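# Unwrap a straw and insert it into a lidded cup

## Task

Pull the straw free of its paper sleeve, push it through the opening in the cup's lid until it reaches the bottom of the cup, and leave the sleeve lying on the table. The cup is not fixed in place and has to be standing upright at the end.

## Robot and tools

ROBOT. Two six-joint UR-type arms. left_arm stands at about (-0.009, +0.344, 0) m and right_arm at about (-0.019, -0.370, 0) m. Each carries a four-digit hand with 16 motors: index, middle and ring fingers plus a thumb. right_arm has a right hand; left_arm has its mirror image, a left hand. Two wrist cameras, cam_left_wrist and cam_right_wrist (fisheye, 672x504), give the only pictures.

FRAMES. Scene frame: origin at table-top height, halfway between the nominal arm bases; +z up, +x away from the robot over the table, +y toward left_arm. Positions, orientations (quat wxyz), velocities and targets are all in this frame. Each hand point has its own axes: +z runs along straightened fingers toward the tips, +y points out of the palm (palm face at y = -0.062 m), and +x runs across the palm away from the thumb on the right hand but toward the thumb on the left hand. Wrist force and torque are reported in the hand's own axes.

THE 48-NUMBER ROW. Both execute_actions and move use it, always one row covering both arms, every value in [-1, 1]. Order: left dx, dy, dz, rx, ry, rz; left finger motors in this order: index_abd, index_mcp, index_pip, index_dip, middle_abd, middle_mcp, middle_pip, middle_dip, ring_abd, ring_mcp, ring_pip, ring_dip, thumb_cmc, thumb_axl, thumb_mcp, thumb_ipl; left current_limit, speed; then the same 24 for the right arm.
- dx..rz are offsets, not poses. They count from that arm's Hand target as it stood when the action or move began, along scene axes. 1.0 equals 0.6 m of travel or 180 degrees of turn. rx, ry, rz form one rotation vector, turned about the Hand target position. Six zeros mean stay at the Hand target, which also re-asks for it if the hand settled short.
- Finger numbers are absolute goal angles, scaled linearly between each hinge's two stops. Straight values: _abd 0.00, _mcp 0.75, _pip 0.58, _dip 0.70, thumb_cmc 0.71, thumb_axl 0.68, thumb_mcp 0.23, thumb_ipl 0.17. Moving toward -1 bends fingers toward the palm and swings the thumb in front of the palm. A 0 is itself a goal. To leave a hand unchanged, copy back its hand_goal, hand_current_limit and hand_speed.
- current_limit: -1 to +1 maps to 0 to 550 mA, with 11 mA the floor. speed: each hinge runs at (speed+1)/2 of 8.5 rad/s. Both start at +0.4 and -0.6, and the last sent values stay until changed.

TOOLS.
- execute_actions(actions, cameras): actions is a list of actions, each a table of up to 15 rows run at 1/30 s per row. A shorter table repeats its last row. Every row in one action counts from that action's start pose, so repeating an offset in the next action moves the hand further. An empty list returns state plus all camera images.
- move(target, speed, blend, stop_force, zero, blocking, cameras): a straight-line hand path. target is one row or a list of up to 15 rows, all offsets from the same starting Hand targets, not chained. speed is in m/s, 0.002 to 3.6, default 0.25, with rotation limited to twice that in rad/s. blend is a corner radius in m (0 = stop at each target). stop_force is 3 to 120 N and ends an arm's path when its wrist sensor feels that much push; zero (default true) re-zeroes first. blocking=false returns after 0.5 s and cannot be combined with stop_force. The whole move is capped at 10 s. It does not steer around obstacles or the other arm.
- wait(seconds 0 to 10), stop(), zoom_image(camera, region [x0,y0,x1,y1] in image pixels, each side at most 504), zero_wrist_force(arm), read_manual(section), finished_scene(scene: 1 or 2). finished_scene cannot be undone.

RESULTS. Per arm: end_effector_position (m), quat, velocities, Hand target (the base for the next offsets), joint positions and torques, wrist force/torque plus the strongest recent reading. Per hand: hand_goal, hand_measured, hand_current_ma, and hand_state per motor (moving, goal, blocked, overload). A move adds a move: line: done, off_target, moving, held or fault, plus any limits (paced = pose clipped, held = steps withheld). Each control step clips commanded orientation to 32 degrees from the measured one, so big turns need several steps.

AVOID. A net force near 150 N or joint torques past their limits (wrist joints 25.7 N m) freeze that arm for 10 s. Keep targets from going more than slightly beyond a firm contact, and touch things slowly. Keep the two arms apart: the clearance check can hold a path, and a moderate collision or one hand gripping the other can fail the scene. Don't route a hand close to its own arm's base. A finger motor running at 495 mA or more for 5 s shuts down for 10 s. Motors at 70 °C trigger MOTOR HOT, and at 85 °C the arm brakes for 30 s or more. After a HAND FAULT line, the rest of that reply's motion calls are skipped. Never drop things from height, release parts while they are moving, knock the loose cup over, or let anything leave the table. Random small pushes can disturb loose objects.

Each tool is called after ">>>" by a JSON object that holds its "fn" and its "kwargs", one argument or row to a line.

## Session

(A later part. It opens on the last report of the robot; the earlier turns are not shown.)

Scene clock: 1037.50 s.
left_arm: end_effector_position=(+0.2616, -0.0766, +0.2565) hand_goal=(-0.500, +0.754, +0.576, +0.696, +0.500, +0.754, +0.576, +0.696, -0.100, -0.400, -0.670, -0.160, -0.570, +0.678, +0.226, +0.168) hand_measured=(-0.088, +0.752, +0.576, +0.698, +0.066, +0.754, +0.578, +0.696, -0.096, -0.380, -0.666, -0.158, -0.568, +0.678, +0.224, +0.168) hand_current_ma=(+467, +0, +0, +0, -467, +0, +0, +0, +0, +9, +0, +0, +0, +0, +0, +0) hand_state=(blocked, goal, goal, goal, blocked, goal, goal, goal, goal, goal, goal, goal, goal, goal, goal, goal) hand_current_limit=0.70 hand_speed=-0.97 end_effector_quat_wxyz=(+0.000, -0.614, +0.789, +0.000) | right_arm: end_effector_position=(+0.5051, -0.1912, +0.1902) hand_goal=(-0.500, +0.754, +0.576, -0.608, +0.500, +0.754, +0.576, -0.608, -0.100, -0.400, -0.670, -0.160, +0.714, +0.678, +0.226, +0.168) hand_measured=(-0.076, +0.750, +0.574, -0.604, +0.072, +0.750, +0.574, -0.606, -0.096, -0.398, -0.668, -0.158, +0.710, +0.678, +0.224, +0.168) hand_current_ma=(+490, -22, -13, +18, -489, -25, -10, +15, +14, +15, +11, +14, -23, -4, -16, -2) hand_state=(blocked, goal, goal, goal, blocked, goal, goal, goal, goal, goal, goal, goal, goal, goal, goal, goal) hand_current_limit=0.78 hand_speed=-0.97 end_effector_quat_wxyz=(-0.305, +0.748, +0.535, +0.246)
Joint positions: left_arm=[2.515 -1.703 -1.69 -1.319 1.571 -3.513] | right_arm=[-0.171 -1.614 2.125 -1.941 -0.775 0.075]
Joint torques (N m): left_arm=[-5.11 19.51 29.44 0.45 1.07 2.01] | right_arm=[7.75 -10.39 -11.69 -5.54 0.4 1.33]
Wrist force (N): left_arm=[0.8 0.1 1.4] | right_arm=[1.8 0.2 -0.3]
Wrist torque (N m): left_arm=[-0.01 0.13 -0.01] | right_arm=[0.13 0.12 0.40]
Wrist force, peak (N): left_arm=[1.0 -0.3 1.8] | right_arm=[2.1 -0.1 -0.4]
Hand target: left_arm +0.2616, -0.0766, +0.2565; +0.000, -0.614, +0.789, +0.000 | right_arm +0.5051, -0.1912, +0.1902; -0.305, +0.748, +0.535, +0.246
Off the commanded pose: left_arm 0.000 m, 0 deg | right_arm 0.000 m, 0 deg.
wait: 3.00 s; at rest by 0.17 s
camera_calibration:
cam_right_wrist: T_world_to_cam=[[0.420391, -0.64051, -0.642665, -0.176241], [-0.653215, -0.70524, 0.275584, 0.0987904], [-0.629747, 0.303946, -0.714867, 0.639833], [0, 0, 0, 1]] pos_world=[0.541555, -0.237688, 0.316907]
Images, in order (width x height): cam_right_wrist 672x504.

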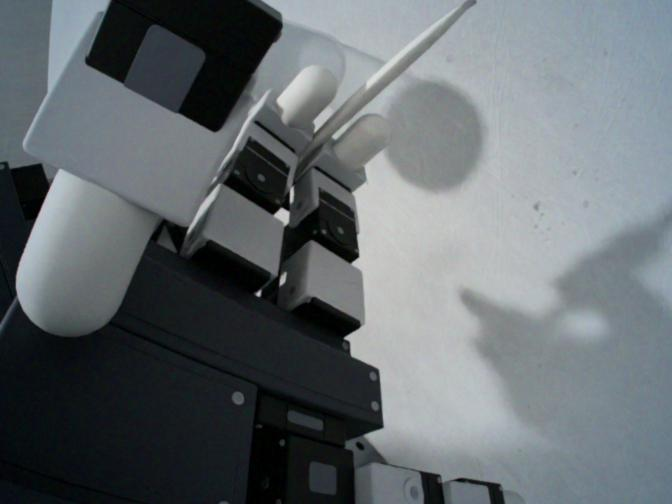

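>>> {"fn": "move", "kwargs": {
  "target": [-0.0476,0.0121,0.0096,0,0,0,-0.5,0.754,0.576,0.696,0.5,0.754,0.576,0.696,-0.1,-0.40,-0.67,-0.16,-0.57,0.678,0.226,0.168,0.7,-0.97,0.0476,-0.0121,-0.0096,0,0,0,-0.5,0.754,0.576,-0.608,0.5,0.754,0.576,-0.608,-0.1,-0.40,-0.67,-0.16,0.714,0.678,0.226,0.168,0.78,-0.97],
  "speed": 0.02,
  "cameras": ["cam_right_wrist"]
}}

>>> {"fn": "zoom_image", "kwargs": {
  "camera": "cam_right_wrist",
  "region": [220, 0, 520, 225]
}}

Scene clock: 1048.07 s.
left_arm: end_effector_position=(+0.2332, -0.0694, +0.2622) hand_goal=(-0.500, +0.754, +0.576, +0.696, +0.500, +0.754, +0.576, +0.696, -0.100, -0.400, -0.670, -0.160, -0.570, +0.678, +0.226, +0.168) hand_measured=(-0.088, +0.786, +0.590, +0.698, +0.066, +0.788, +0.596, +0.698, -0.096, -0.380, -0.666, -0.158, -0.568, +0.678, +0.224, +0.168) hand_current_ma=(+467, +23, +4, +0, -467, +24, +8, +0, +0, +9, +0, +0, +0, +0, +0, +0) hand_state=(blocked, moving, goal, goal, blocked, moving, goal, goal, goal, goal, goal, goal, goal, goal, goal, goal) hand_current_limit=0.70 hand_speed=-0.97 end_effector_quat_wxyz=(+0.000, -0.614, +0.789, +0.000) | right_arm: end_effector_position=(+0.5335, -0.1984, +0.1844) hand_goal=(-0.500, +0.754, +0.576, -0.608, +0.500, +0.754, +0.576, -0.608, -0.100, -0.400, -0.670, -0.160, +0.714, +0.678, +0.226, +0.168) hand_measured=(-0.118, +0.780, +0.584, -0.608, +0.080, +0.782, +0.588, -0.608, -0.096, -0.398, -0.668, -0.158, +0.710, +0.678, +0.224, +0.168) hand_current_ma=(+489, +135, +39, -3, -489, +149, +55, +0, +14, +15, +11, +14, -23, -4, -16, -2) hand_state=(blocked, blocked, goal, goal, blocked, blocked, goal, goal, goal, goal, goal, goal, goal, goal, goal, goal) hand_current_limit=0.78 hand_speed=-0.97 end_effector_quat_wxyz=(-0.305, +0.748, +0.535, +0.246)
Joint positions: left_arm=[2.494 -1.644 -1.741 -1.327 1.571 -3.534] | right_arm=[-0.175 -1.538 2.066 -1.954 -0.776 0.07]
Joint torques (N m): left_arm=[-9.41 37.29 10.05 -0.97 0.63 -2.43] | right_arm=[-12.32 -13.1 -30.14 -6.67 -0.26 -1.9]
Wrist force (N): left_arm=[0.9 -5.8 1.2] | right_arm=[1.3 -5.2 0.3]
Wrist torque (N m): left_arm=[0.24 0.10 0.14] | right_arm=[0.26 0.05 0.36]
Wrist force, peak (N): left_arm=[0.9 -5.8 1.2] | right_arm=[1.3 -5.2 0.3]
Hand target: left_arm +0.2331, -0.0694, +0.2623; +0.000, -0.614, +0.789, +0.000 | right_arm +0.5337, -0.1984, +0.1844; -0.305, +0.748, +0.535, +0.246
Off the commanded pose: left_arm 0.000 m, 0 deg | right_arm 0.000 m, 0 deg.
move: done
camera_calibration:
cam_right_wrist: T_world_to_cam=[[0.420391, -0.64051, -0.642665, -0.196541], [-0.653215, -0.70524, 0.275584, 0.113727], [-0.629747, 0.303946, -0.714867, 0.655727], [0, 0, 0, 1]] pos_world=[0.569855, -0.244988, 0.311107]
Images, in order (width x height): cam_right_wrist 672x504.

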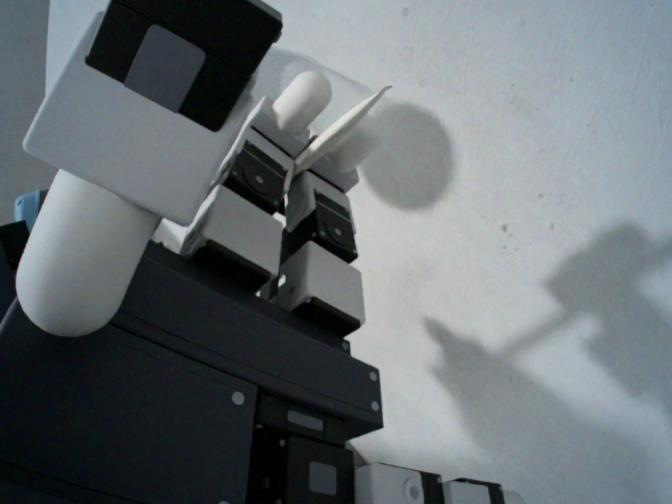

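Scaled by 1.680 from the camera's 672x504 image, which has a finer 960x720 frame.

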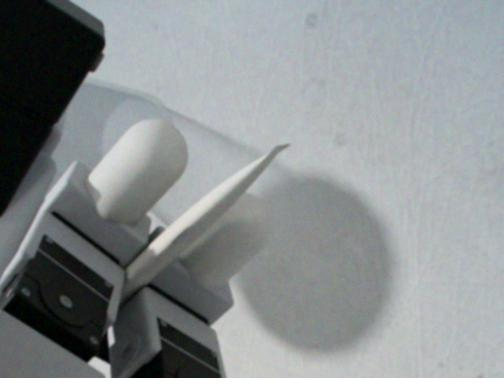

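>>> {"fn": "move", "kwargs": {
  "target": [0,0,0,0,0,0,-0.5,0.754,0.576,0.696,0.5,0.754,0.576,0.696,-0.1,-0.40,-0.67,-0.16,-0.57,0.678,0.226,0.168,0.78,-0.97,-0.0127,0.0032,0.0026,0,0,0,-0.5,0.754,0.576,-0.608,0.5,0.754,0.576,-0.608,-0.1,-0.40,-0.67,-0.16,0.714,0.678,0.226,0.168,0.78,-0.97],
  "speed": 0.01
}}

>>> {"fn": "move", "kwargs": {
  "target": [0,0,0,0,0,0,-0.5,0.754,0.576,0.696,0.5,0.754,0.576,0.696,-0.1,-0.40,-0.67,-0.16,-0.57,0.678,0.226,0.168,0.78,-0.97,0,0,0,0,0,0,0.10,0.754,0.576,-0.608,-0.10,0.754,0.576,-0.608,-0.1,-0.40,-0.67,-0.16,0.714,0.678,0.226,0.168,0.78,-0.97],
  "speed": 0.03
}}

>>> {"fn": "wait", "kwargs": {
  "seconds": 2,
  "cameras": ["cam_right_wrist"]
}}

>>> {"fn": "zoom_image", "kwargs": {
  "camera": "cam_right_wrist",
  "region": [220, 0, 520, 225]
}}

Scene clock: 1102.03 s.
left_arm: end_effector_position=(+0.2330, -0.0693, +0.2623) hand_goal=(-0.500, +0.754, +0.576, +0.696, +0.500, +0.754, +0.576, +0.696, -0.100, -0.400, -0.670, -0.160, -0.570, +0.678, +0.226, +0.168) hand_measured=(-0.088, +0.756, +0.582, +0.698, +0.066, +0.758, +0.584, +0.698, -0.096, -0.380, -0.666, -0.158, -0.568, +0.678, +0.224, +0.168) hand_current_ma=(+489, +0, +1, +0, -489, +1, +2, +0, +0, +9, +0, +0, +0, +0, +0, +0) hand_state=(blocked, goal, goal, goal, blocked, goal, goal, goal, goal, goal, goal, goal, goal, goal, goal, goal) hand_current_limit=0.78 hand_speed=-0.97 end_effector_quat_wxyz=(+0.000, -0.614, +0.789, +0.000) | right_arm: end_effector_position=(+0.5262, -0.1966, +0.1859) hand_goal=(-0.500, +0.754, +0.576, -0.608, +0.500, +0.754, +0.576, -0.608, -0.100, -0.400, -0.670, -0.160, +0.714, +0.678, +0.226, +0.168) hand_measured=(-0.118, +0.756, +0.582, -0.608, +0.082, +0.758, +0.584, -0.608, -0.096, -0.398, -0.668, -0.158, +0.710, +0.678, +0.224, +0.168) hand_current_ma=(+490, +13, +32, +1, -489, +20, +39, +0, +14, +15, +11, +14, -23, -4, -16, -2) hand_state=(blocked, goal, goal, goal, blocked, goal, goal, goal, goal, goal, goal, goal, goal, goal, goal, goal) hand_current_limit=0.78 hand_speed=-0.97 end_effector_quat_wxyz=(-0.305, +0.748, +0.535, +0.246)
Joint positions: left_arm=[2.494 -1.643 -1.742 -1.328 1.571 -3.534] | right_arm=[-0.174 -1.558 2.081 -1.951 -0.776 0.071]
Joint torques (N m): left_arm=[-7.25 35.04 15.59 4.07 -1 -2.37] | right_arm=[8.12 -26.26 -11.42 0.36 2.5 1.61]
Wrist force (N): left_arm=[0.3 -0.1 0.5] | right_arm=[0.9 0.1 -0.2]
Wrist torque (N m): left_arm=[0.10 0.08 0.05] | right_arm=[0.12 0.06 0.28]
Wrist force, peak (N): left_arm=[1.1 -6.0 1.3] | right_arm=[1.0 -5.5 0.4]
Hand target: left_arm +0.2331, -0.0694, +0.2623; +0.000, -0.614, +0.789, +0.000 | right_arm +0.5261, -0.1965, +0.1860; -0.305, +0.748, +0.535, +0.246
Off the commanded pose: left_arm 0.000 m, 0 deg | right_arm 0.000 m, 0 deg.
move: done

Scene clock: 1102.53 s.
left_arm: end_effector_position=(+0.2330, -0.0694, +0.2623) hand_goal=(-0.500, +0.754, +0.576, +0.696, +0.500, +0.754, +0.576, +0.696, -0.100, -0.400, -0.670, -0.160, -0.570, +0.678, +0.226, +0.168) hand_measured=(-0.088, +0.756, +0.582, +0.698, +0.066, +0.758, +0.584, +0.698, -0.096, -0.380, -0.666, -0.158, -0.568, +0.678, +0.224, +0.168) hand_current_ma=(+489, +0, +1, +0, -489, +0, +1, +0, +0, +9, +0, +0, +0, +0, +0, +0) hand_state=(blocked, goal, goal, goal, blocked, goal, goal, goal, goal, goal, goal, goal, goal, goal, goal, goal) hand_current_limit=0.78 hand_speed=-0.97 end_effector_quat_wxyz=(+0.000, -0.614, +0.789, +0.000) | right_arm: end_effector_position=(+0.5261, -0.1965, +0.1860) hand_goal=(+0.100, +0.754, +0.576, -0.608, -0.100, +0.754, +0.576, -0.608, -0.100, -0.400, -0.670, -0.160, +0.714, +0.678, +0.226, +0.168) hand_measured=(-0.118, +0.756, +0.582, -0.608, +0.082, +0.758, +0.584, -0.608, -0.096, -0.398, -0.668, -0.158, +0.710, +0.678, +0.224, +0.168) hand_current_ma=(+244, +11, +31, +1, -235, +18, +39, +0, +14, +15, +11, +14, -23, -4, -16, -2) hand_state=(moving, goal, goal, goal, moving, goal, goal, goal, goal, goal, goal, goal, goal, goal, goal, goal) hand_current_limit=0.78 hand_speed=-0.97 end_effector_quat_wxyz=(-0.305, +0.748, +0.535, +0.246)
Joint positions: left_arm=[2.494 -1.643 -1.742 -1.327 1.571 -3.534] | right_arm=[-0.174 -1.558 2.081 -1.951 -0.776 0.071]
Joint torques (N m): left_arm=[-4.86 34.35 16.45 4.19 -1.11 -2.36] | right_arm=[8.91 -26.17 -12.26 0.27 2.46 1.43]
Wrist force (N): left_arm=[0.4 -0.1 0.4] | right_arm=[0.8 0.0 -0.4]
Wrist torque (N m): left_arm=[0.10 0.07 0.06] | right_arm=[0.13 0.08 0.26]
Wrist force, peak (N): left_arm=[0.4 -0.4 0.8] | right_arm=[1.0 0.3 -0.3]
Hand target: left_arm +0.2331, -0.0694, +0.2623; +0.000, -0.614, +0.789, +0.000 | right_arm +0.5261, -0.1965, +0.1860; -0.305, +0.748, +0.535, +0.246
Off the commanded pose: left_arm 0.000 m, 0 deg | right_arm 0.000 m, 0 deg.
move: done

Scene clock: 1104.53 s.
left_arm: end_effector_position=(+0.2330, -0.0694, +0.2623) hand_goal=(-0.500, +0.754, +0.576, +0.696, +0.500, +0.754, +0.576, +0.696, -0.100, -0.400, -0.670, -0.160, -0.570, +0.678, +0.226, +0.168) hand_measured=(-0.088, +0.754, +0.578, +0.698, +0.066, +0.754, +0.578, +0.698, -0.096, -0.380, -0.666, -0.158, -0.568, +0.678, +0.224, +0.168) hand_current_ma=(+490, +0, +0, +0, -489, +0, +0, +0, +0, +9, +0, +0, +0, +0, +0, +0) hand_state=(blocked, goal, goal, goal, blocked, goal, goal, goal, goal, goal, goal, goal, goal, goal, goal, goal) hand_current_limit=0.78 hand_speed=-0.97 end_effector_quat_wxyz=(+0.000, -0.614, +0.789, +0.000) | right_arm: end_effector_position=(+0.5261, -0.1965, +0.1860) hand_goal=(+0.100, +0.754, +0.576, -0.608, -0.100, +0.754, +0.576, -0.608, -0.100, -0.400, -0.670, -0.160, +0.714, +0.678, +0.226, +0.168) hand_measured=(+0.066, +0.754, +0.578, -0.608, -0.088, +0.754, +0.578, -0.608, -0.096, -0.398, -0.668, -0.158, +0.710, +0.678, +0.224, +0.168) hand_current_ma=(-7, +0, +13, +1, +44, +1, +13, +0, +14, +15, +11, +14, -23, -4, -16, -2) hand_state=(moving, goal, goal, goal, moving, goal, goal, goal, goal, goal, goal, goal, goal, goal, goal, goal) hand_current_limit=0.78 hand_speed=-0.97 end_effector_quat_wxyz=(-0.305, +0.748, +0.535, +0.246)
Joint positions: left_arm=[2.494 -1.643 -1.742 -1.327 1.571 -3.534] | right_arm=[-0.174 -1.558 2.081 -1.951 -0.776 0.071]
Joint torques (N m): left_arm=[0.57 32.73 24.29 4.3 -1.24 -2.32] | right_arm=[7.28 -25.9 -12.34 -1.05 2.65 1.41]
Wrist force (N): left_arm=[0.0 -0.3 0.5] | right_arm=[0.6 0.1 -0.7]
Wrist torque (N m): left_arm=[0.04 0.07 0.00] | right_arm=[0.13 0.06 0.22]
Wrist force, peak (N): left_arm=[0.2 -0.9 0.5] | right_arm=[0.8 -0.4 -0.2]
Hand target: left_arm +0.2331, -0.0694, +0.2623; +0.000, -0.614, +0.789, +0.000 | right_arm +0.5261, -0.1965, +0.1860; -0.305, +0.748, +0.535, +0.246
Off the commanded pose: left_arm 0.000 m, 0 deg | right_arm 0.000 m, 0 deg.
wait: 2.00 s; at rest by 0.23 s
camera_calibration:
cam_right_wrist: T_world_to_cam=[[0.420391, -0.64051, -0.642665, -0.191185], [-0.653215, -0.70524, 0.275584, 0.109792], [-0.629747, 0.303946, -0.714867, 0.651634], [0, 0, 0, 1]] pos_world=[0.562455, -0.243088, 0.312707]
Images, in order (width x height): cam_right_wrist 672x504.

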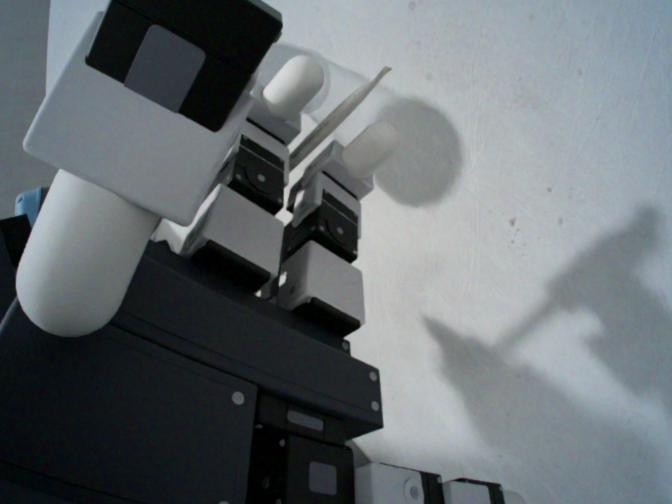

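Scaled by 1.680 from the camera's 672x504 image, which has a finer 960x720 frame.

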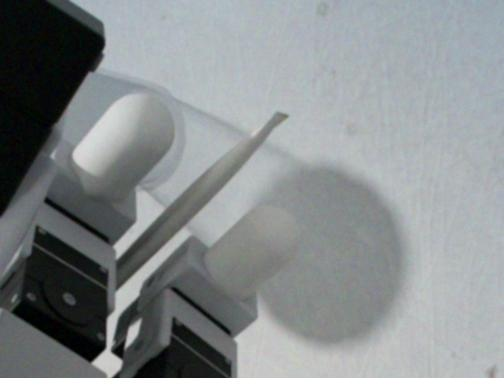

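>>> {"fn": "move", "kwargs": {
  "target": [
    [0,0,0,0,0,0,-0.5,0.754,0.576,0.696,0.5,0.754,0.576,0.696,-0.1,-0.40,-0.67,-0.16,-0.57,0.678,0.226,0.168,0.78,-0.97,-0.0057,-0.0958,0.0925,0,0,0,0.10,0.754,0.576,-0.608,-0.10,0.754,0.576,-0.608,-0.1,-0.40,-0.67,-0.16,0.714,0.678,0.226,0.168,0.78,-0.97],
    [0,0,0,0,0,0,-0.5,0.754,0.576,0.696,0.5,0.754,0.576,0.696,-0.1,-0.40,-0.67,-0.16,-0.57,0.678,0.226,0.168,0.78,-0.97,-0.0943,-0.0445,0.0833,0,0,0,0.10,0.754,-0.445,0.406,-0.10,0.754,-0.445,0.406,-0.1,-0.40,-0.67,-0.16,0.714,0.678,0.226,0.168,0.78,-0.85]
  ],
  "speed": [0.08,0.1],
  "cameras": ["cam_right_wrist"]
}}

>>> {"fn": "zoom_image", "kwargs": {
  "camera": "cam_right_wrist",
  "region": [220, 0, 520, 225]
}}

Scene clock: 1183.23 s.
left_arm: end_effector_position=(+0.2331, -0.0694, +0.2623) hand_goal=(-0.500, +0.754, +0.576, +0.696, +0.500, +0.754, +0.576, +0.696, -0.100, -0.400, -0.670, -0.160, -0.570, +0.678, +0.226, +0.168) hand_measured=(-0.088, +0.754, +0.578, +0.698, +0.066, +0.754, +0.578, +0.698, -0.096, -0.380, -0.666, -0.158, -0.568, +0.678, +0.224, +0.168) hand_current_ma=(+490, +0, +0, +0, -489, +0, +0, +0, +0, +9, +0, +0, +0, +0, +0, +0) hand_state=(blocked, goal, goal, goal, blocked, goal, goal, goal, goal, goal, goal, goal, goal, goal, goal, goal) hand_current_limit=0.78 hand_speed=-0.97 end_effector_quat_wxyz=(+0.000, -0.614, +0.789, +0.000) | right_arm: end_effector_position=(+0.4695, -0.2232, +0.2359) hand_goal=(+0.100, +0.754, -0.444, +0.406, -0.100, +0.754, -0.444, +0.406, -0.100, -0.400, -0.670, -0.160, +0.714, +0.678, +0.226, +0.168) hand_measured=(+0.100, +0.754, -0.438, +0.404, -0.092, +0.754, -0.438, +0.404, -0.096, -0.396, -0.668, -0.158, +0.710, +0.678, +0.224, +0.168) hand_current_ma=(-2, -2, +31, -14, +37, -2, +28, -12, +14, +16, +11, +14, -23, -4, -16, -2) hand_state=(goal, goal, goal, goal, goal, goal, goal, goal, goal, goal, goal, goal, goal, goal, goal, goal) hand_current_limit=0.78 hand_speed=-0.85 end_effector_quat_wxyz=(-0.305, +0.748, +0.535, +0.246)
Joint positions: left_arm=[2.494 -1.643 -1.742 -1.327 1.571 -3.534] | right_arm=[-0.27 -1.772 2.105 -1.666 -0.794 -0.062]
Joint torques (N m): left_arm=[4.75 27.14 26.65 4.34 0.03 -2.19] | right_arm=[8.55 -19.59 -13.11 -5.37 2.8 1.47]
Wrist force (N): left_arm=[0.0 -0.3 0.6] | right_arm=[0.5 0.2 -0.4]
Wrist torque (N m): left_arm=[0.03 0.06 0.00] | right_arm=[0.14 0.08 0.21]
Wrist force, peak (N): left_arm=[0.2 -0.3 0.9] | right_arm=[0.9 0.6 -0.6]
Hand target: left_arm +0.2331, -0.0694, +0.2623; +0.000, -0.614, +0.789, +0.000 | right_arm +0.4695, -0.2232, +0.2359; -0.305, +0.748, +0.535, +0.246
Off the commanded pose: left_arm 0.000 m, 0 deg | right_arm 0.000 m, 0 deg.
move: done
camera_calibration:
cam_right_wrist: T_world_to_cam=[[0.420391, -0.64051, -0.642665, -0.152359], [-0.653215, -0.70524, 0.275584, 0.0402107], [-0.629747, 0.303946, -0.714867, 0.659849], [0, 0, 0, 1]] pos_world=[0.505855, -0.269788, 0.362707]
Images, in order (width x height): cam_right_wrist 672x504.

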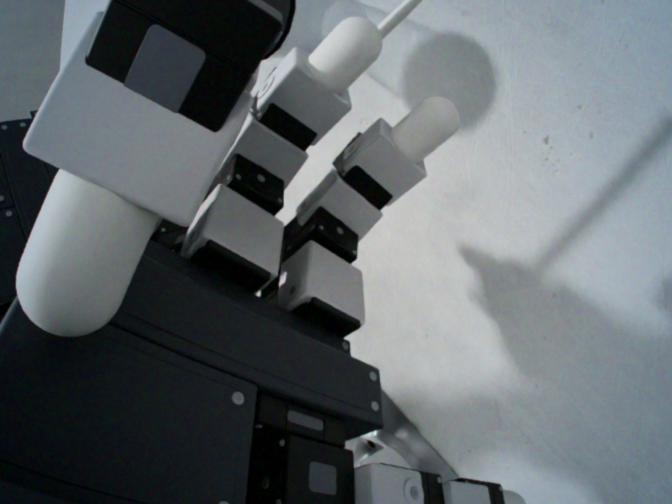

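Scaled by 1.680 from the camera's 672x504 image, which has a finer 960x720 frame.

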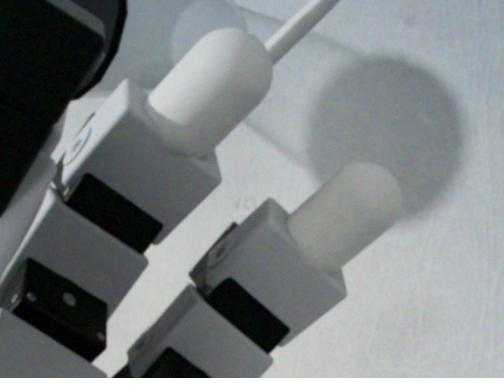

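>>> {"fn": "move", "kwargs": {
  "target": [0,0,0,0,0,0,-0.5,0.754,0.576,0.696,0.5,0.754,0.576,0.696,-0.1,-0.40,-0.67,-0.16,-0.57,0.678,0.226,0.168,0.78,-0.97,0.0032,0.0539,-0.052,0,0,0,0.10,0.754,-0.445,0.406,-0.10,0.754,-0.445,0.406,-0.1,-0.40,-0.67,-0.16,0.714,0.678,0.226,0.168,0.78,-0.9],
  "speed": 0.05,
  "stop_force": 5,
  "cameras": ["cam_right_wrist"]
}}

>>> {"fn": "zoom_image", "kwargs": {
  "camera": "cam_right_wrist",
  "region": [260, 0, 500, 180]
}}

Scene clock: 1200.60 s.
left_arm: end_effector_position=(+0.2331, -0.0694, +0.2623) hand_goal=(-0.500, +0.754, +0.576, +0.696, +0.500, +0.754, +0.576, +0.696, -0.100, -0.400, -0.670, -0.160, -0.570, +0.678, +0.226, +0.168) hand_measured=(-0.088, +0.754, +0.578, +0.698, +0.066, +0.754, +0.578, +0.698, -0.096, -0.380, -0.666, -0.158, -0.568, +0.678, +0.224, +0.168) hand_current_ma=(+489, +0, +0, +0, -489, +0, +0, +0, +0, +9, +0, +0, +0, +0, +0, +0) hand_state=(blocked, goal, goal, goal, blocked, goal, goal, goal, goal, goal, goal, goal, goal, goal, goal, goal) hand_current_limit=0.78 hand_speed=-0.97 end_effector_quat_wxyz=(+0.000, -0.614, +0.789, +0.000) | right_arm: end_effector_position=(+0.4714, -0.1909, +0.2047) hand_goal=(+0.100, +0.754, -0.444, +0.406, -0.100, +0.754, -0.444, +0.406, -0.100, -0.400, -0.670, -0.160, +0.714, +0.678, +0.226, +0.168) hand_measured=(+0.100, +0.754, -0.438, +0.404, -0.092, +0.754, -0.438, +0.404, -0.096, -0.396, -0.668, -0.158, +0.710, +0.678, +0.224, +0.168) hand_current_ma=(-2, -2, +31, -14, +36, -2, +28, -12, +14, +16, +11, +14, -23, -4, -16, -2) hand_state=(goal, goal, goal, goal, goal, goal, goal, goal, goal, goal, goal, goal, goal, goal, goal, goal) hand_current_limit=0.78 hand_speed=-0.90 end_effector_quat_wxyz=(-0.305, +0.748, +0.535, +0.246)
Joint positions: left_arm=[2.494 -1.643 -1.742 -1.327 1.571 -3.534] | right_arm=[-0.188 -1.722 2.173 -1.866 -0.778 0.052]
Joint torques (N m): left_arm=[4.94 22.93 26.46 4.2 0.81 -2.36] | right_arm=[8.05 -5.89 -13.13 -5.54 2.79 1.53]
Wrist force (N): left_arm=[0.2 -0.2 0.5] | right_arm=[0.5 0.0 -0.7]
Wrist torque (N m): left_arm=[0.04 0.05 0.02] | right_arm=[0.13 0.09 0.19]
Wrist force, peak (N): left_arm=[0.4 -0.1 0.9] | right_arm=[0.9 0.1 -0.7]
Hand target: left_arm +0.2331, -0.0694, +0.2623; +0.000, -0.614, +0.789, +0.000 | right_arm +0.4714, -0.1909, +0.2047; -0.305, +0.748, +0.535, +0.246
Off the commanded pose: left_arm 0.000 m, 0 deg | right_arm 0.000 m, 0 deg.
move: done
camera_calibration:
cam_right_wrist: T_world_to_cam=[[0.420391, -0.64051, -0.642665, -0.152457], [-0.653215, -0.70524, 0.275584, 0.0728998], [-0.629747, 0.303946, -0.714867, 0.628893], [0, 0, 0, 1]] pos_world=[0.507755, -0.237388, 0.331507]
Images, in order (width x height): cam_right_wrist 672x504.

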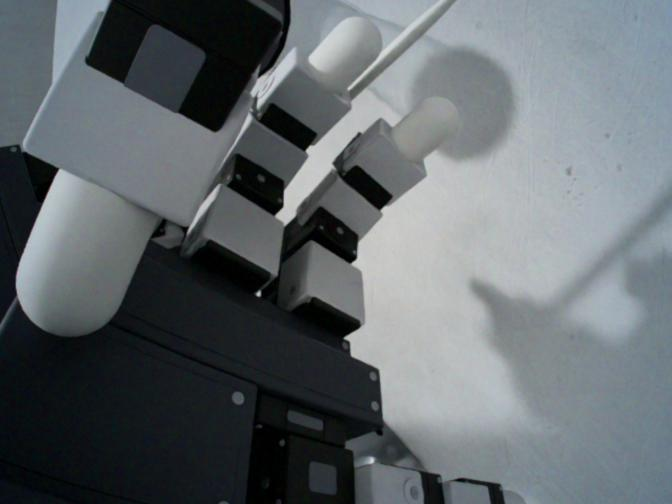

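Scaled by 2.100 from the camera's 672x504 image, which has a finer 960x720 frame.

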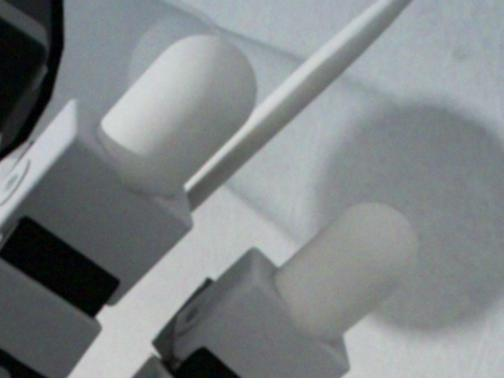

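>>> {"fn": "move", "kwargs": {
  "target": [0,0,0,0,0,0,-0.5,0.754,0.576,0.696,0.5,0.754,0.576,0.696,-0.1,-0.40,-0.67,-0.16,-0.57,0.678,0.226,0.168,0.78,-0.97,0.0025,0.0419,-0.0405,0,0,0,0.10,0.754,-0.445,0.406,-0.10,0.754,-0.445,0.406,-0.1,-0.40,-0.67,-0.16,0.714,0.678,0.226,0.168,0.78,-0.9],
  "speed": 0.03,
  "stop_force": 4,
  "cameras": ["cam_right_wrist"]
}}

>>> {"fn": "zoom_image", "kwargs": {
  "camera": "cam_right_wrist",
  "region": [260, 0, 500, 180]
}}

Scene clock: 1214.23 s.
left_arm: end_effector_position=(+0.2331, -0.0694, +0.2623) hand_goal=(-0.500, +0.754, +0.576, +0.696, +0.500, +0.754, +0.576, +0.696, -0.100, -0.400, -0.670, -0.160, -0.570, +0.678, +0.226, +0.168) hand_measured=(-0.088, +0.754, +0.578, +0.698, +0.066, +0.754, +0.578, +0.698, -0.096, -0.380, -0.666, -0.158, -0.568, +0.678, +0.224, +0.168) hand_current_ma=(+490, +0, +0, +0, -489, +0, +0, +0, +0, +9, +0, +0, +0, +0, +0, +0) hand_state=(blocked, goal, goal, goal, blocked, goal, goal, goal, goal, goal, goal, goal, goal, goal, goal, goal) hand_current_limit=0.78 hand_speed=-0.97 end_effector_quat_wxyz=(+0.000, -0.614, +0.789, +0.000) | right_arm: end_effector_position=(+0.4729, -0.1657, +0.1804) hand_goal=(+0.100, +0.754, -0.444, +0.406, -0.100, +0.754, -0.444, +0.406, -0.100, -0.400, -0.670, -0.160, +0.714, +0.678, +0.226, +0.168) hand_measured=(+0.100, +0.754, -0.438, +0.404, -0.092, +0.754, -0.438, +0.404, -0.096, -0.396, -0.668, -0.158, +0.710, +0.678, +0.224, +0.168) hand_current_ma=(-2, -2, +31, -14, +36, -2, +28, -12, +14, +16, +11, +14, -23, -4, -16, -2) hand_state=(goal, goal, goal, goal, goal, goal, goal, goal, goal, goal, goal, goal, goal, goal, goal, goal) hand_current_limit=0.78 hand_speed=-0.90 end_effector_quat_wxyz=(-0.305, +0.748, +0.535, +0.246)
Joint positions: left_arm=[2.494 -1.643 -1.742 -1.327 1.571 -3.534] | right_arm=[-0.123 -1.667 2.216 -2.028 -0.77 0.143]
Joint torques (N m): left_arm=[4.37 19.02 26.84 4.27 0.89 -2.34] | right_arm=[7.86 -7.86 -12.25 -5.73 2.8 1.51]
Wrist force (N): left_arm=[0.1 -0.2 0.5] | right_arm=[0.3 0.1 -0.5]
Wrist torque (N m): left_arm=[0.04 0.05 0.01] | right_arm=[0.12 0.11 0.18]
Wrist force, peak (N): left_arm=[0.2 0.0 1.0] | right_arm=[0.7 0.1 -0.8]
Hand target: left_arm +0.2331, -0.0694, +0.2623; +0.000, -0.614, +0.789, +0.000 | right_arm +0.4729, -0.1657, +0.1804; -0.305, +0.748, +0.535, +0.246
Off the commanded pose: left_arm 0.000 m, 0 deg | right_arm 0.000 m, 0 deg.
move: done
camera_calibration:
cam_right_wrist: T_world_to_cam=[[0.420391, -0.64051, -0.642665, -0.152627], [-0.653215, -0.70524, 0.275584, 0.0982779], [-0.629747, 0.303946, -0.714867, 0.604838], [0, 0, 0, 1]] pos_world=[0.509255, -0.212288, 0.307207]
Images, in order (width x height): cam_right_wrist 672x504.

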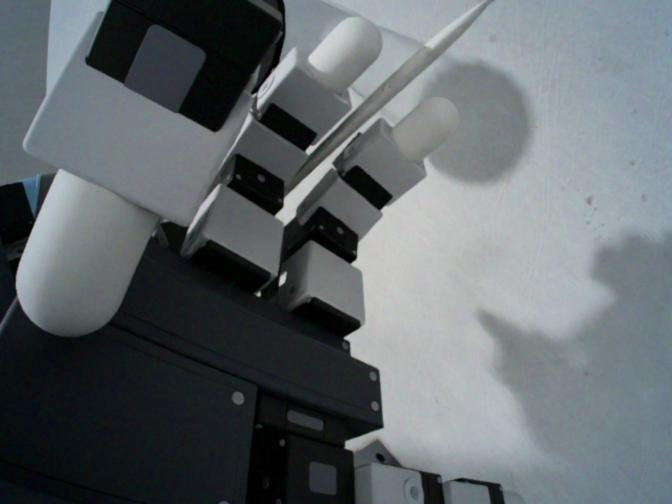

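Scaled by 2.100 from the camera's 672x504 image, which has a finer 960x720 frame.

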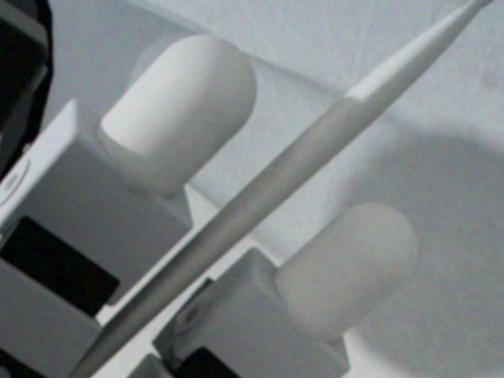

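>>> {"fn": "move", "kwargs": {
  "target": [0,0,0,0,0,0,-0.5,0.754,0.576,0.696,0.5,0.754,0.576,0.696,-0.1,-0.40,-0.67,-0.16,-0.57,0.678,0.226,0.168,0.78,-0.97,0,0,0,0,0,0,-0.5,0.754,-0.445,0.406,0.5,0.754,-0.445,0.406,-0.1,-0.40,-0.67,-0.16,0.714,0.678,0.226,0.168,0.78,-0.97],
  "speed": 0.03
}}

>>> {"fn": "wait", "kwargs": {
  "seconds": 4,
  "cameras": ["cam_right_wrist"]
}}

>>> {"fn": "zoom_image", "kwargs": {
  "camera": "cam_right_wrist",
  "region": [260, 0, 500, 180]
}}

Scene clock: 1222.50 s.
left_arm: end_effector_position=(+0.2331, -0.0694, +0.2623) hand_goal=(-0.500, +0.754, +0.576, +0.696, +0.500, +0.754, +0.576, +0.696, -0.100, -0.400, -0.670, -0.160, -0.570, +0.678, +0.226, +0.168) hand_measured=(-0.088, +0.754, +0.578, +0.698, +0.066, +0.754, +0.578, +0.698, -0.096, -0.380, -0.666, -0.158, -0.568, +0.678, +0.224, +0.168) hand_current_ma=(+489, +0, +0, +0, -489, +0, +0, +0, +0, +9, +0, +0, +0, +0, +0, +0) hand_state=(blocked, goal, goal, goal, blocked, goal, goal, goal, goal, goal, goal, goal, goal, goal, goal, goal) hand_current_limit=0.78 hand_speed=-0.97 end_effector_quat_wxyz=(+0.000, -0.614, +0.789, +0.000) | right_arm: end_effector_position=(+0.4729, -0.1657, +0.1804) hand_goal=(-0.500, +0.754, -0.444, +0.406, +0.500, +0.754, -0.444, +0.406, -0.100, -0.400, -0.670, -0.160, +0.714, +0.678, +0.226, +0.168) hand_measured=(-0.118, +0.754, -0.440, +0.404, +0.116, +0.754, -0.440, +0.404, -0.096, -0.396, -0.668, -0.158, +0.710, +0.678, +0.224, +0.168) hand_current_ma=(+274, -1, +21, -14, -277, -1, +14, -12, +14, +16, +11, +14, -23, -4, -16, -2) hand_state=(moving, goal, goal, goal, moving, goal, goal, goal, goal, goal, goal, goal, goal, goal, goal, goal) hand_current_limit=0.78 hand_speed=-0.97 end_effector_quat_wxyz=(-0.305, +0.748, +0.535, +0.246)
Joint positions: left_arm=[2.494 -1.643 -1.742 -1.327 1.571 -3.534] | right_arm=[-0.123 -1.667 2.216 -2.028 -0.77 0.143]
Joint torques (N m): left_arm=[5.09 18.43 27.31 4.27 0.85 -2.23] | right_arm=[8.27 -8.17 -12.11 -5.55 2.24 1.5]
Wrist force (N): left_arm=[1.4 -0.4 1.7] | right_arm=[2.1 -0.5 -0.3]
Wrist torque (N m): left_arm=[-0.06 0.09 0.12] | right_arm=[0.10 0.15 0.44]
Wrist force, peak (N): left_arm=[1.4 -0.4 1.7] | right_arm=[2.1 -0.5 -0.3]
Hand target: left_arm +0.2331, -0.0694, +0.2623; +0.000, -0.614, +0.789, +0.000 | right_arm +0.4729, -0.1657, +0.1804; -0.305, +0.748, +0.535, +0.246
Off the commanded pose: left_arm 0.000 m, 0 deg | right_arm 0.000 m, 0 deg.
move: done

Scene clock: 1226.50 s.
left_arm: end_effector_position=(+0.2331, -0.0694, +0.2623) hand_goal=(-0.500, +0.754, +0.576, +0.696, +0.500, +0.754, +0.576, +0.696, -0.100, -0.400, -0.670, -0.160, -0.570, +0.678, +0.226, +0.168) hand_measured=(-0.088, +0.754, +0.578, +0.698, +0.066, +0.754, +0.576, +0.696, -0.096, -0.380, -0.666, -0.158, -0.568, +0.678, +0.224, +0.168) hand_current_ma=(+489, +0, +0, +0, -489, +0, +0, +0, +0, +9, +0, +0, +0, +0, +0, +0) hand_state=(blocked, goal, goal, goal, blocked, goal, goal, goal, goal, goal, goal, goal, goal, goal, goal, goal) hand_current_limit=0.78 hand_speed=-0.97 end_effector_quat_wxyz=(+0.000, -0.614, +0.789, +0.000) | right_arm: end_effector_position=(+0.4729, -0.1657, +0.1804) hand_goal=(-0.500, +0.754, -0.444, +0.406, +0.500, +0.754, -0.444, +0.406, -0.100, -0.400, -0.670, -0.160, +0.714, +0.678, +0.226, +0.168) hand_measured=(-0.130, +0.756, -0.442, +0.404, +0.122, +0.756, -0.444, +0.404, -0.096, -0.396, -0.668, -0.158, +0.710, +0.678, +0.224, +0.168) hand_current_ma=(+490, +8, +13, -14, -489, +8, +1, -12, +14, +16, +11, +14, -23, -4, -16, -2) hand_state=(blocked, goal, goal, goal, blocked, goal, goal, goal, goal, goal, goal, goal, goal, goal, goal, goal) hand_current_limit=0.78 hand_speed=-0.97 end_effector_quat_wxyz=(-0.305, +0.748, +0.535, +0.246)
Joint positions: left_arm=[2.494 -1.643 -1.742 -1.327 1.571 -3.534] | right_arm=[-0.123 -1.667 2.216 -2.028 -0.77 0.143]
Joint torques (N m): left_arm=[4.78 17.92 26.36 4.2 0.93 -2.17] | right_arm=[5.29 -7.11 -11.96 -5.49 -0.16 0.48]
Wrist force (N): left_arm=[1.8 -0.1 2.7] | right_arm=[3.4 -0.5 -0.7]
Wrist torque (N m): left_arm=[-0.11 0.19 0.15] | right_arm=[0.16 0.18 0.66]
Wrist force, peak (N): left_arm=[2.0 -0.1 3.1] | right_arm=[3.5 -0.5 -0.7]
Hand target: left_arm +0.2331, -0.0694, +0.2623; +0.000, -0.614, +0.789, +0.000 | right_arm +0.4729, -0.1657, +0.1804; -0.305, +0.748, +0.535, +0.246
Off the commanded pose: left_arm 0.000 m, 0 deg | right_arm 0.000 m, 0 deg.
wait: 4.00 s; at rest by 0.17 s
camera_calibration:
cam_right_wrist: T_world_to_cam=[[0.420391, -0.64051, -0.642665, -0.152627], [-0.653215, -0.70524, 0.275584, 0.0982779], [-0.629747, 0.303946, -0.714867, 0.604838], [0, 0, 0, 1]] pos_world=[0.509255, -0.212288, 0.307207]
Images, in order (width x height): cam_right_wrist 672x504.

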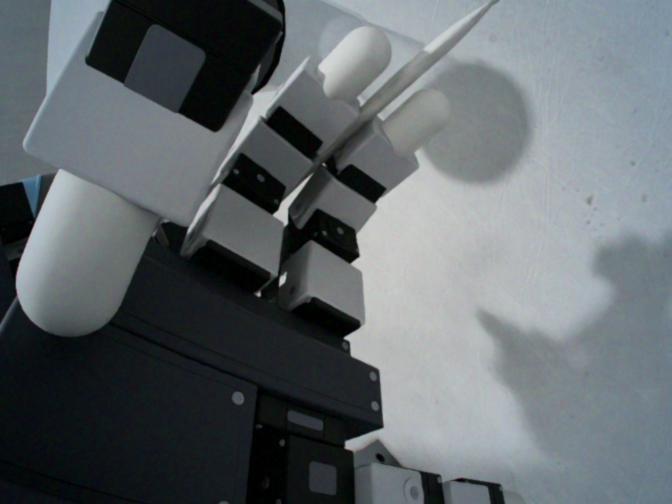

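Scaled by 2.100 from the camera's 672x504 image, which has a finer 960x720 frame.

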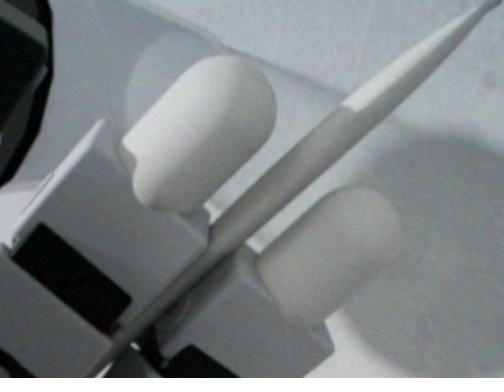

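>>> {"fn": "move", "kwargs": {
  "target": [0,0,0,0,0,0,-0.5,0.754,0.576,0.696,0.5,0.754,0.576,0.696,-0.1,-0.40,-0.67,-0.16,-0.57,0.678,0.226,0.168,0.78,-0.97,0.0169,-0.0019,-0.0009,0,0,0,-0.5,0.754,-0.445,0.406,0.5,0.754,-0.445,0.406,-0.1,-0.40,-0.67,-0.16,0.714,0.678,0.226,0.168,0.78,-0.97],
  "speed": 0.01
}}

>>> {"fn": "wait", "kwargs": {
  "seconds": 0.3,
  "cameras": []
}}

Scene clock: 1238.80 s.
left_arm: end_effector_position=(+0.2331, -0.0694, +0.2623) hand_goal=(-0.500, +0.754, +0.576, +0.696, +0.500, +0.754, +0.576, +0.696, -0.100, -0.400, -0.670, -0.160, -0.570, +0.678, +0.226, +0.168) hand_measured=(-0.088, +0.796, +0.592, +0.698, +0.066, +0.792, +0.596, +0.696, -0.096, -0.380, -0.666, -0.158, -0.568, +0.678, +0.224, +0.168) hand_current_ma=(+489, +36, +6, +0, -489, +32, +9, +0, +0, +9, +0, +0, +0, +0, +0, +0) hand_state=(blocked, blocked, goal, goal, blocked, blocked, blocked, goal, goal, goal, goal, goal, goal, goal, goal, goal) hand_current_limit=0.78 hand_speed=-0.97 end_effector_quat_wxyz=(+0.000, -0.614, +0.789, +0.000) | right_arm: end_effector_position=(+0.4829, -0.1669, +0.1799) hand_goal=(-0.500, +0.754, -0.444, +0.406, +0.500, +0.754, -0.444, +0.406, -0.100, -0.400, -0.670, -0.160, +0.714, +0.678, +0.226, +0.168) hand_measured=(-0.140, +0.786, -0.444, +0.404, +0.122, +0.788, -0.442, +0.404, -0.096, -0.396, -0.668, -0.158, +0.710, +0.678, +0.224, +0.168) hand_current_ma=(+489, +175, +3, -14, -489, +185, +15, -11, +14, +16, +11, +14, -23, -4, -16, -2) hand_state=(blocked, blocked, goal, goal, blocked, blocked, goal, goal, goal, goal, goal, goal, goal, goal, goal, goal) hand_current_limit=0.78 hand_speed=-0.97 end_effector_quat_wxyz=(-0.305, +0.748, +0.535, +0.246)
Joint positions: left_arm=[2.494 -1.643 -1.742 -1.327 1.571 -3.534] | right_arm=[-0.123 -1.641 2.195 -2.034 -0.77 0.145]
Joint torques (N m): left_arm=[4.98 18.28 26.67 2.85 1.1 -2.15] | right_arm=[5.44 -8.77 -28.73 -6.74 1.7 1.27]
Wrist force (N): left_arm=[1.9 -7.2 3.8] | right_arm=[3.1 -7.1 -0.3]
Wrist torque (N m): left_arm=[0.11 0.17 0.19] | right_arm=[0.32 0.19 0.63]
Wrist force, peak (N): left_arm=[2.0 -7.3 4.2] | right_arm=[3.2 -7.3 -0.7]
Hand target: left_arm +0.2331, -0.0694, +0.2623; +0.000, -0.614, +0.789, +0.000 | right_arm +0.4830, -0.1669, +0.1799; -0.305, +0.748, +0.535, +0.246
Off the commanded pose: left_arm 0.000 m, 0 deg | right_arm 0.000 m, 0 deg.
move: done

Scene clock: 1239.10 s.
left_arm: end_effector_position=(+0.2331, -0.0694, +0.2623) hand_goal=(-0.500, +0.754, +0.576, +0.696, +0.500, +0.754, +0.576, +0.696, -0.100, -0.400, -0.670, -0.160, -0.570, +0.678, +0.226, +0.168) hand_measured=(-0.088, +0.796, +0.594, +0.698, +0.066, +0.794, +0.598, +0.696, -0.096, -0.380, -0.666, -0.158, -0.568, +0.678, +0.224, +0.168) hand_current_ma=(+489, +36, +6, +0, -489, +33, +9, +0, +0, +9, +0, +0, +0, +0, +0, +0) hand_state=(blocked, blocked, goal, goal, blocked, blocked, blocked, goal, goal, goal, goal, goal, goal, goal, goal, goal) hand_current_limit=0.78 hand_speed=-0.97 end_effector_quat_wxyz=(+0.000, -0.614, +0.789, +0.000) | right_arm: end_effector_position=(+0.4830, -0.1669, +0.1799) hand_goal=(-0.500, +0.754, -0.444, +0.406, +0.500, +0.754, -0.444, +0.406, -0.100, -0.400, -0.670, -0.160, +0.714, +0.678, +0.226, +0.168) hand_measured=(-0.140, +0.788, -0.444, +0.404, +0.122, +0.788, -0.440, +0.404, -0.096, -0.396, -0.668, -0.158, +0.710, +0.678, +0.224, +0.168) hand_current_ma=(+490, +178, +3, -14, -489, +187, +16, -11, +14, +16, +11, +14, -23, -4, -16, -2) hand_state=(blocked, blocked, goal, goal, blocked, blocked, goal, goal, goal, goal, goal, goal, goal, goal, goal, goal) hand_current_limit=0.78 hand_speed=-0.97 end_effector_quat_wxyz=(-0.305, +0.748, +0.535, +0.246)
Joint positions: left_arm=[2.494 -1.643 -1.742 -1.327 1.571 -3.534] | right_arm=[-0.123 -1.641 2.194 -2.034 -0.77 0.145]
Joint torques (N m): left_arm=[5.32 18.74 26.97 2.24 0.93 -2.25] | right_arm=[5.35 -7.13 -29.89 -6.86 1.82 1.16]
Wrist force (N): left_arm=[1.8 -7.4 3.6] | right_arm=[3.2 -7.1 -0.7]
Wrist torque (N m): left_arm=[0.09 0.18 0.18] | right_arm=[0.37 0.21 0.63]
Wrist force, peak (N): left_arm=[2.2 -7.5 3.7] | right_arm=[3.0 -7.4 -0.3]
Hand target: left_arm +0.2331, -0.0694, +0.2623; +0.000, -0.614, +0.789, +0.000 | right_arm +0.4830, -0.1669, +0.1799; -0.305, +0.748, +0.535, +0.246
Off the commanded pose: left_arm 0.000 m, 0 deg | right_arm 0.000 m, 0 deg.
wait: 0.30 s; at rest by 0.17 s
No camera images: "cameras" was empty.

>>> {"fn": "move", "kwargs": {
  "target": [0,0,0,0,0,0,-0.5,0.754,0.576,0.696,0.5,0.754,0.576,0.696,-0.1,-0.40,-0.67,-0.16,-0.57,0.678,0.226,0.168,0.78,-0.97,0.0079,-0.002,-0.0016,0,0,0,-0.5,0.754,-0.445,0.406,0.5,0.754,-0.445,0.406,-0.1,-0.40,-0.67,-0.16,0.714,0.678,0.226,0.168,0.78,-0.97],
  "speed": 0.01,
  "cameras": ["cam_right_wrist"]
}}

>>> {"fn": "zoom_image", "kwargs": {
  "camera": "cam_right_wrist",
  "region": [260, 0, 500, 180]
}}

Scene clock: 1245.97 s.
left_arm: end_effector_position=(+0.2331, -0.0694, +0.2623) hand_goal=(-0.500, +0.754, +0.576, +0.696, +0.500, +0.754, +0.576, +0.696, -0.100, -0.400, -0.670, -0.160, -0.570, +0.678, +0.226, +0.168) hand_measured=(-0.088, +0.800, +0.596, +0.698, +0.066, +0.796, +0.598, +0.696, -0.096, -0.380, -0.666, -0.158, -0.568, +0.678, +0.224, +0.168) hand_current_ma=(+489, +44, +8, +0, -489, +36, +10, +0, +0, +9, +0, +0, +0, +0, +0, +0) hand_state=(blocked, blocked, goal, goal, blocked, blocked, blocked, goal, goal, goal, goal, goal, goal, goal, goal, goal) hand_current_limit=0.78 hand_speed=-0.97 end_effector_quat_wxyz=(+0.000, -0.614, +0.789, +0.000) | right_arm: end_effector_position=(+0.4876, -0.1680, +0.1790) hand_goal=(-0.500, +0.754, -0.444, +0.406, +0.500, +0.754, -0.444, +0.406, -0.100, -0.400, -0.670, -0.160, +0.714, +0.678, +0.226, +0.168) hand_measured=(-0.148, +0.790, -0.444, +0.404, +0.122, +0.796, -0.438, +0.404, -0.096, -0.396, -0.668, -0.158, +0.710, +0.678, +0.224, +0.168) hand_current_ma=(+489, +187, +3, -14, -489, +220, +26, -11, +14, +16, +11, +14, -23, -4, -16, -2) hand_state=(blocked, blocked, goal, goal, blocked, blocked, goal, goal, goal, goal, goal, goal, goal, goal, goal, goal) hand_current_limit=0.78 hand_speed=-0.97 end_effector_quat_wxyz=(-0.305, +0.748, +0.535, +0.246)
Joint positions: left_arm=[2.494 -1.643 -1.742 -1.327 1.571 -3.534] | right_arm=[-0.124 -1.628 2.185 -2.036 -0.77 0.143]
Joint torques (N m): left_arm=[4.76 18.51 26.62 -0.7 0.62 -2.13] | right_arm=[-12.58 -7.99 -29.03 -6.99 -0.89 -2.09]
Wrist force (N): left_arm=[2.1 -7.1 3.9] | right_arm=[3.2 -7.3 -0.5]
Wrist torque (N m): left_arm=[0.14 0.16 0.20] | right_arm=[0.37 0.20 0.74]
Wrist force, peak (N): left_arm=[2.2 -7.9 4.4] | right_arm=[3.4 -7.6 -0.7]
Hand target: left_arm +0.2331, -0.0694, +0.2623; +0.000, -0.614, +0.789, +0.000 | right_arm +0.4878, -0.1681, +0.1789; -0.305, +0.748, +0.535, +0.246
Off the commanded pose: left_arm 0.000 m, 0 deg | right_arm 0.000 m, 0 deg.
move: done
camera_calibration:
cam_right_wrist: T_world_to_cam=[[0.420391, -0.64051, -0.642665, -0.161286], [-0.653215, -0.70524, 0.275584, 0.106737], [-0.629747, 0.303946, -0.714867, 0.613785], [0, 0, 0, 1]] pos_world=[0.524055, -0.214588, 0.305707]
Images, in order (width x height): cam_right_wrist 672x504.

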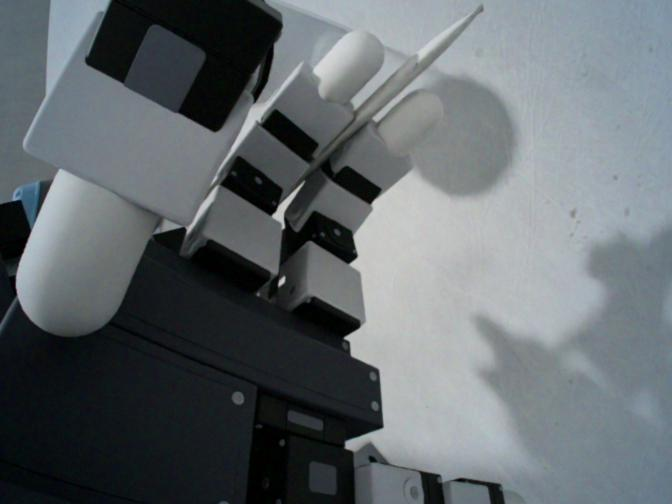

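Scaled by 2.100 from the camera's 672x504 image, which has a finer 960x720 frame.

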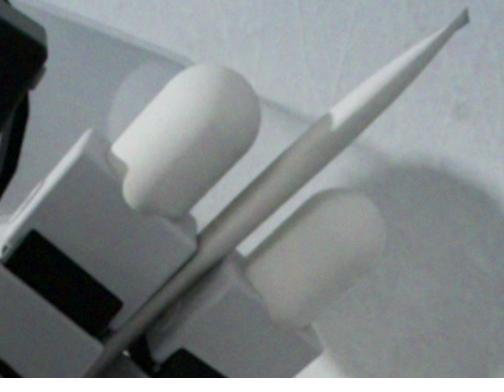

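>>> {"fn": "move", "kwargs": {
  "target": [0,0,0,0,0,0,-0.5,0.754,0.576,0.696,0.5,0.754,0.576,0.696,-0.1,-0.40,-0.67,-0.16,-0.57,0.678,0.226,0.168,0.78,-0.97,-0.019,0.0048,0.0039,0,0,0,-0.5,0.754,-0.445,0.406,0.5,0.754,-0.445,0.406,-0.1,-0.40,-0.67,-0.16,0.714,0.678,0.226,0.168,0.78,-0.97],
  "speed": 0.015
}}

>>> {"fn": "move", "kwargs": {
  "target": [0,0,0,0,0,0,-0.5,0.754,0.576,0.696,0.5,0.754,0.576,0.696,-0.1,-0.40,-0.67,-0.16,-0.57,0.678,0.226,0.168,0.78,-0.97,0,0,0,0,0,0,0.10,0.754,-0.445,0.406,-0.10,0.754,-0.445,0.406,-0.1,-0.40,-0.67,-0.16,0.714,0.678,0.226,0.168,0.78,-0.96],
  "speed": 0.03
}}

>>> {"fn": "wait", "kwargs": {
  "seconds": 2.2,
  "cameras": ["cam_right_wrist"]
}}

Scene clock: 1382.57 s.
left_arm: end_effector_position=(+0.2331, -0.0694, +0.2623) hand_goal=(-0.500, +0.754, +0.576, +0.696, +0.500, +0.754, +0.576, +0.696, -0.100, -0.400, -0.670, -0.160, -0.570, +0.678, +0.226, +0.168) hand_measured=(-0.088, +0.748, +0.576, +0.698, +0.066, +0.744, +0.574, +0.696, -0.096, -0.380, -0.666, -0.158, -0.568, +0.678, +0.224, +0.168) hand_current_ma=(+489, -1, +0, +0, -489, -2, +0, +0, +0, +9, +0, +0, +0, +0, +0, +0) hand_state=(blocked, goal, goal, goal, blocked, goal, goal, goal, goal, goal, goal, goal, goal, goal, goal, goal) hand_current_limit=0.78 hand_speed=-0.97 end_effector_quat_wxyz=(+0.000, -0.614, +0.789, +0.000) | right_arm: end_effector_position=(+0.4765, -0.1652, +0.1812) hand_goal=(-0.500, +0.754, -0.444, +0.406, +0.500, +0.754, -0.444, +0.406, -0.100, -0.400, -0.670, -0.160, +0.714, +0.678, +0.226, +0.168) hand_measured=(-0.152, +0.752, -0.444, +0.406, +0.128, +0.760, -0.442, +0.404, -0.096, -0.396, -0.668, -0.158, +0.710, +0.678, +0.224, +0.168) hand_current_ma=(+490, -17, +1, -1, -489, +25, +14, -10, +14, +16, +11, +14, -23, -4, -16, -2) hand_state=(blocked, goal, goal, goal, blocked, goal, goal, goal, goal, goal, goal, goal, goal, goal, goal, goal) hand_current_limit=0.78 hand_speed=-0.97 end_effector_quat_wxyz=(-0.305, +0.748, +0.535, +0.246)
Joint positions: left_arm=[2.494 -1.643 -1.742 -1.327 1.571 -3.534] | right_arm=[-0.121 -1.658 2.207 -2.031 -0.77 0.147]
Joint torques (N m): left_arm=[5.08 18.73 26.53 2.49 -1.1 -2.09] | right_arm=[8.15 -24.07 -10.62 0.45 2.83 1.51]
Wrist force (N): left_arm=[0.2 1.4 1.2] | right_arm=[0.8 1.4 -0.5]
Wrist torque (N m): left_arm=[-0.05 0.04 0.02] | right_arm=[0.13 0.09 0.27]
Wrist force, peak (N): left_arm=[2.0 -7.8 4.3] | right_arm=[3.6 -7.6 -0.4]
Hand target: left_arm +0.2331, -0.0694, +0.2623; +0.000, -0.614, +0.789, +0.000 | right_arm +0.4764, -0.1652, +0.1813; -0.305, +0.748, +0.535, +0.246
Off the commanded pose: left_arm 0.000 m, 0 deg | right_arm 0.000 m, 0 deg.
move: done

Scene clock: 1385.03 s.
left_arm: end_effector_position=(+0.2331, -0.0694, +0.2623) hand_goal=(-0.500, +0.754, +0.576, +0.696, +0.500, +0.754, +0.576, +0.696, -0.100, -0.400, -0.670, -0.160, -0.570, +0.678, +0.226, +0.168) hand_measured=(-0.088, +0.752, +0.576, +0.698, +0.066, +0.748, +0.574, +0.696, -0.096, -0.380, -0.666, -0.158, -0.568, +0.678, +0.224, +0.168) hand_current_ma=(+490, +0, +0, +0, -489, -1, +0, +0, +0, +9, +0, +0, +0, +0, +0, +0) hand_state=(blocked, goal, goal, goal, blocked, goal, goal, goal, goal, goal, goal, goal, goal, goal, goal, goal) hand_current_limit=0.78 hand_speed=-0.97 end_effector_quat_wxyz=(+0.000, -0.614, +0.789, +0.000) | right_arm: end_effector_position=(+0.4764, -0.1652, +0.1813) hand_goal=(+0.100, +0.754, -0.444, +0.406, -0.100, +0.754, -0.444, +0.406, -0.100, -0.400, -0.670, -0.160, +0.714, +0.678, +0.226, +0.168) hand_measured=(+0.098, +0.750, -0.444, +0.406, -0.092, +0.756, -0.442, +0.404, -0.096, -0.396, -0.668, -0.158, +0.710, +0.678, +0.224, +0.168) hand_current_ma=(-6, -17, +1, -1, +36, +9, +14, -10, +14, +16, +11, +14, -23, -4, -16, -2) hand_state=(goal, goal, goal, goal, goal, goal, goal, goal, goal, goal, goal, goal, goal, goal, goal, goal) hand_current_limit=0.78 hand_speed=-0.96 end_effector_quat_wxyz=(-0.305, +0.748, +0.535, +0.246)
Joint positions: left_arm=[2.494 -1.643 -1.742 -1.327 1.571 -3.534] | right_arm=[-0.121 -1.659 2.207 -2.03 -0.77 0.147]
Joint torques (N m): left_arm=[4.21 18.75 26.91 4.51 -1.19 -2.05] | right_arm=[6.52 -22.63 -15.93 -0.96 2.21 1.47]
Wrist force (N): left_arm=[0.1 0.0 0.7] | right_arm=[0.2 0.1 -0.4]
Wrist torque (N m): left_arm=[0.06 0.06 0.01] | right_arm=[0.11 0.12 0.17]
Wrist force, peak (N): left_arm=[0.3 1.4 1.2] | right_arm=[0.8 1.7 -0.6]
Hand target: left_arm +0.2331, -0.0694, +0.2623; +0.000, -0.614, +0.789, +0.000 | right_arm +0.4764, -0.1652, +0.1813; -0.305, +0.748, +0.535, +0.246
Off the commanded pose: left_arm 0.000 m, 0 deg | right_arm 0.000 m, 0 deg.
move: done

Scene clock: 1387.23 s.
left_arm: end_effector_position=(+0.2331, -0.0694, +0.2623) hand_goal=(-0.500, +0.754, +0.576, +0.696, +0.500, +0.754, +0.576, +0.696, -0.100, -0.400, -0.670, -0.160, -0.570, +0.678, +0.226, +0.168) hand_measured=(-0.088, +0.752, +0.576, +0.698, +0.066, +0.748, +0.574, +0.696, -0.096, -0.380, -0.666, -0.158, -0.568, +0.678, +0.224, +0.168) hand_current_ma=(+489, +0, +0, +0, -489, -1, +0, +0, +0, +9, +0, +0, +0, +0, +0, +0) hand_state=(blocked, goal, goal, goal, blocked, goal, goal, goal, goal, goal, goal, goal, goal, goal, goal, goal) hand_current_limit=0.78 hand_speed=-0.97 end_effector_quat_wxyz=(+0.000, -0.614, +0.789, +0.000) | right_arm: end_effector_position=(+0.4764, -0.1652, +0.1813) hand_goal=(+0.100, +0.754, -0.444, +0.406, -0.100, +0.754, -0.444, +0.406, -0.100, -0.400, -0.670, -0.160, +0.714, +0.678, +0.226, +0.168) hand_measured=(+0.098, +0.750, -0.444, +0.406, -0.092, +0.756, -0.442, +0.404, -0.096, -0.396, -0.668, -0.158, +0.710, +0.678, +0.224, +0.168) hand_current_ma=(-6, -17, +1, -1, +36, +9, +14, -10, +14, +16, +11, +14, -23, -4, -16, -2) hand_state=(goal, goal, goal, goal, goal, goal, goal, goal, goal, goal, goal, goal, goal, goal, goal, goal) hand_current_limit=0.78 hand_speed=-0.96 end_effector_quat_wxyz=(-0.305, +0.748, +0.535, +0.246)
Joint positions: left_arm=[2.494 -1.643 -1.742 -1.327 1.571 -3.534] | right_arm=[-0.121 -1.659 2.207 -2.03 -0.77 0.147]
Joint torques (N m): left_arm=[3.94 18.12 26.73 4.69 -1.23 -2.07] | right_arm=[4.71 -21.37 -19.43 -2.58 1.65 1.37]
Wrist force (N): left_arm=[0.2 -0.1 0.4] | right_arm=[0.4 0.1 -0.1]
Wrist torque (N m): left_arm=[0.07 0.04 0.02] | right_arm=[0.09 0.09 0.19]
Wrist force, peak (N): left_arm=[0.2 -0.4 0.9] | right_arm=[0.8 0.0 -0.3]
Hand target: left_arm +0.2331, -0.0694, +0.2623; +0.000, -0.614, +0.789, +0.000 | right_arm +0.4764, -0.1652, +0.1813; -0.305, +0.748, +0.535, +0.246
Off the commanded pose: left_arm 0.000 m, 0 deg | right_arm 0.000 m, 0 deg.
wait: 2.20 s; at rest by 0.17 s
camera_calibration:
cam_right_wrist: T_world_to_cam=[[0.420391, -0.64051, -0.642665, -0.153264], [-0.653215, -0.70524, 0.275584, 0.100696], [-0.629747, 0.303946, -0.714867, 0.607462], [0, 0, 0, 1]] pos_world=[0.512755, -0.211788, 0.308007]
Images, in order (width x height): cam_right_wrist 672x504.

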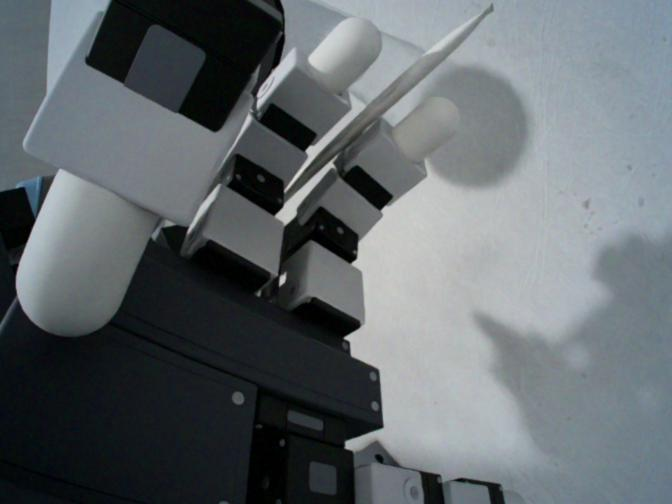

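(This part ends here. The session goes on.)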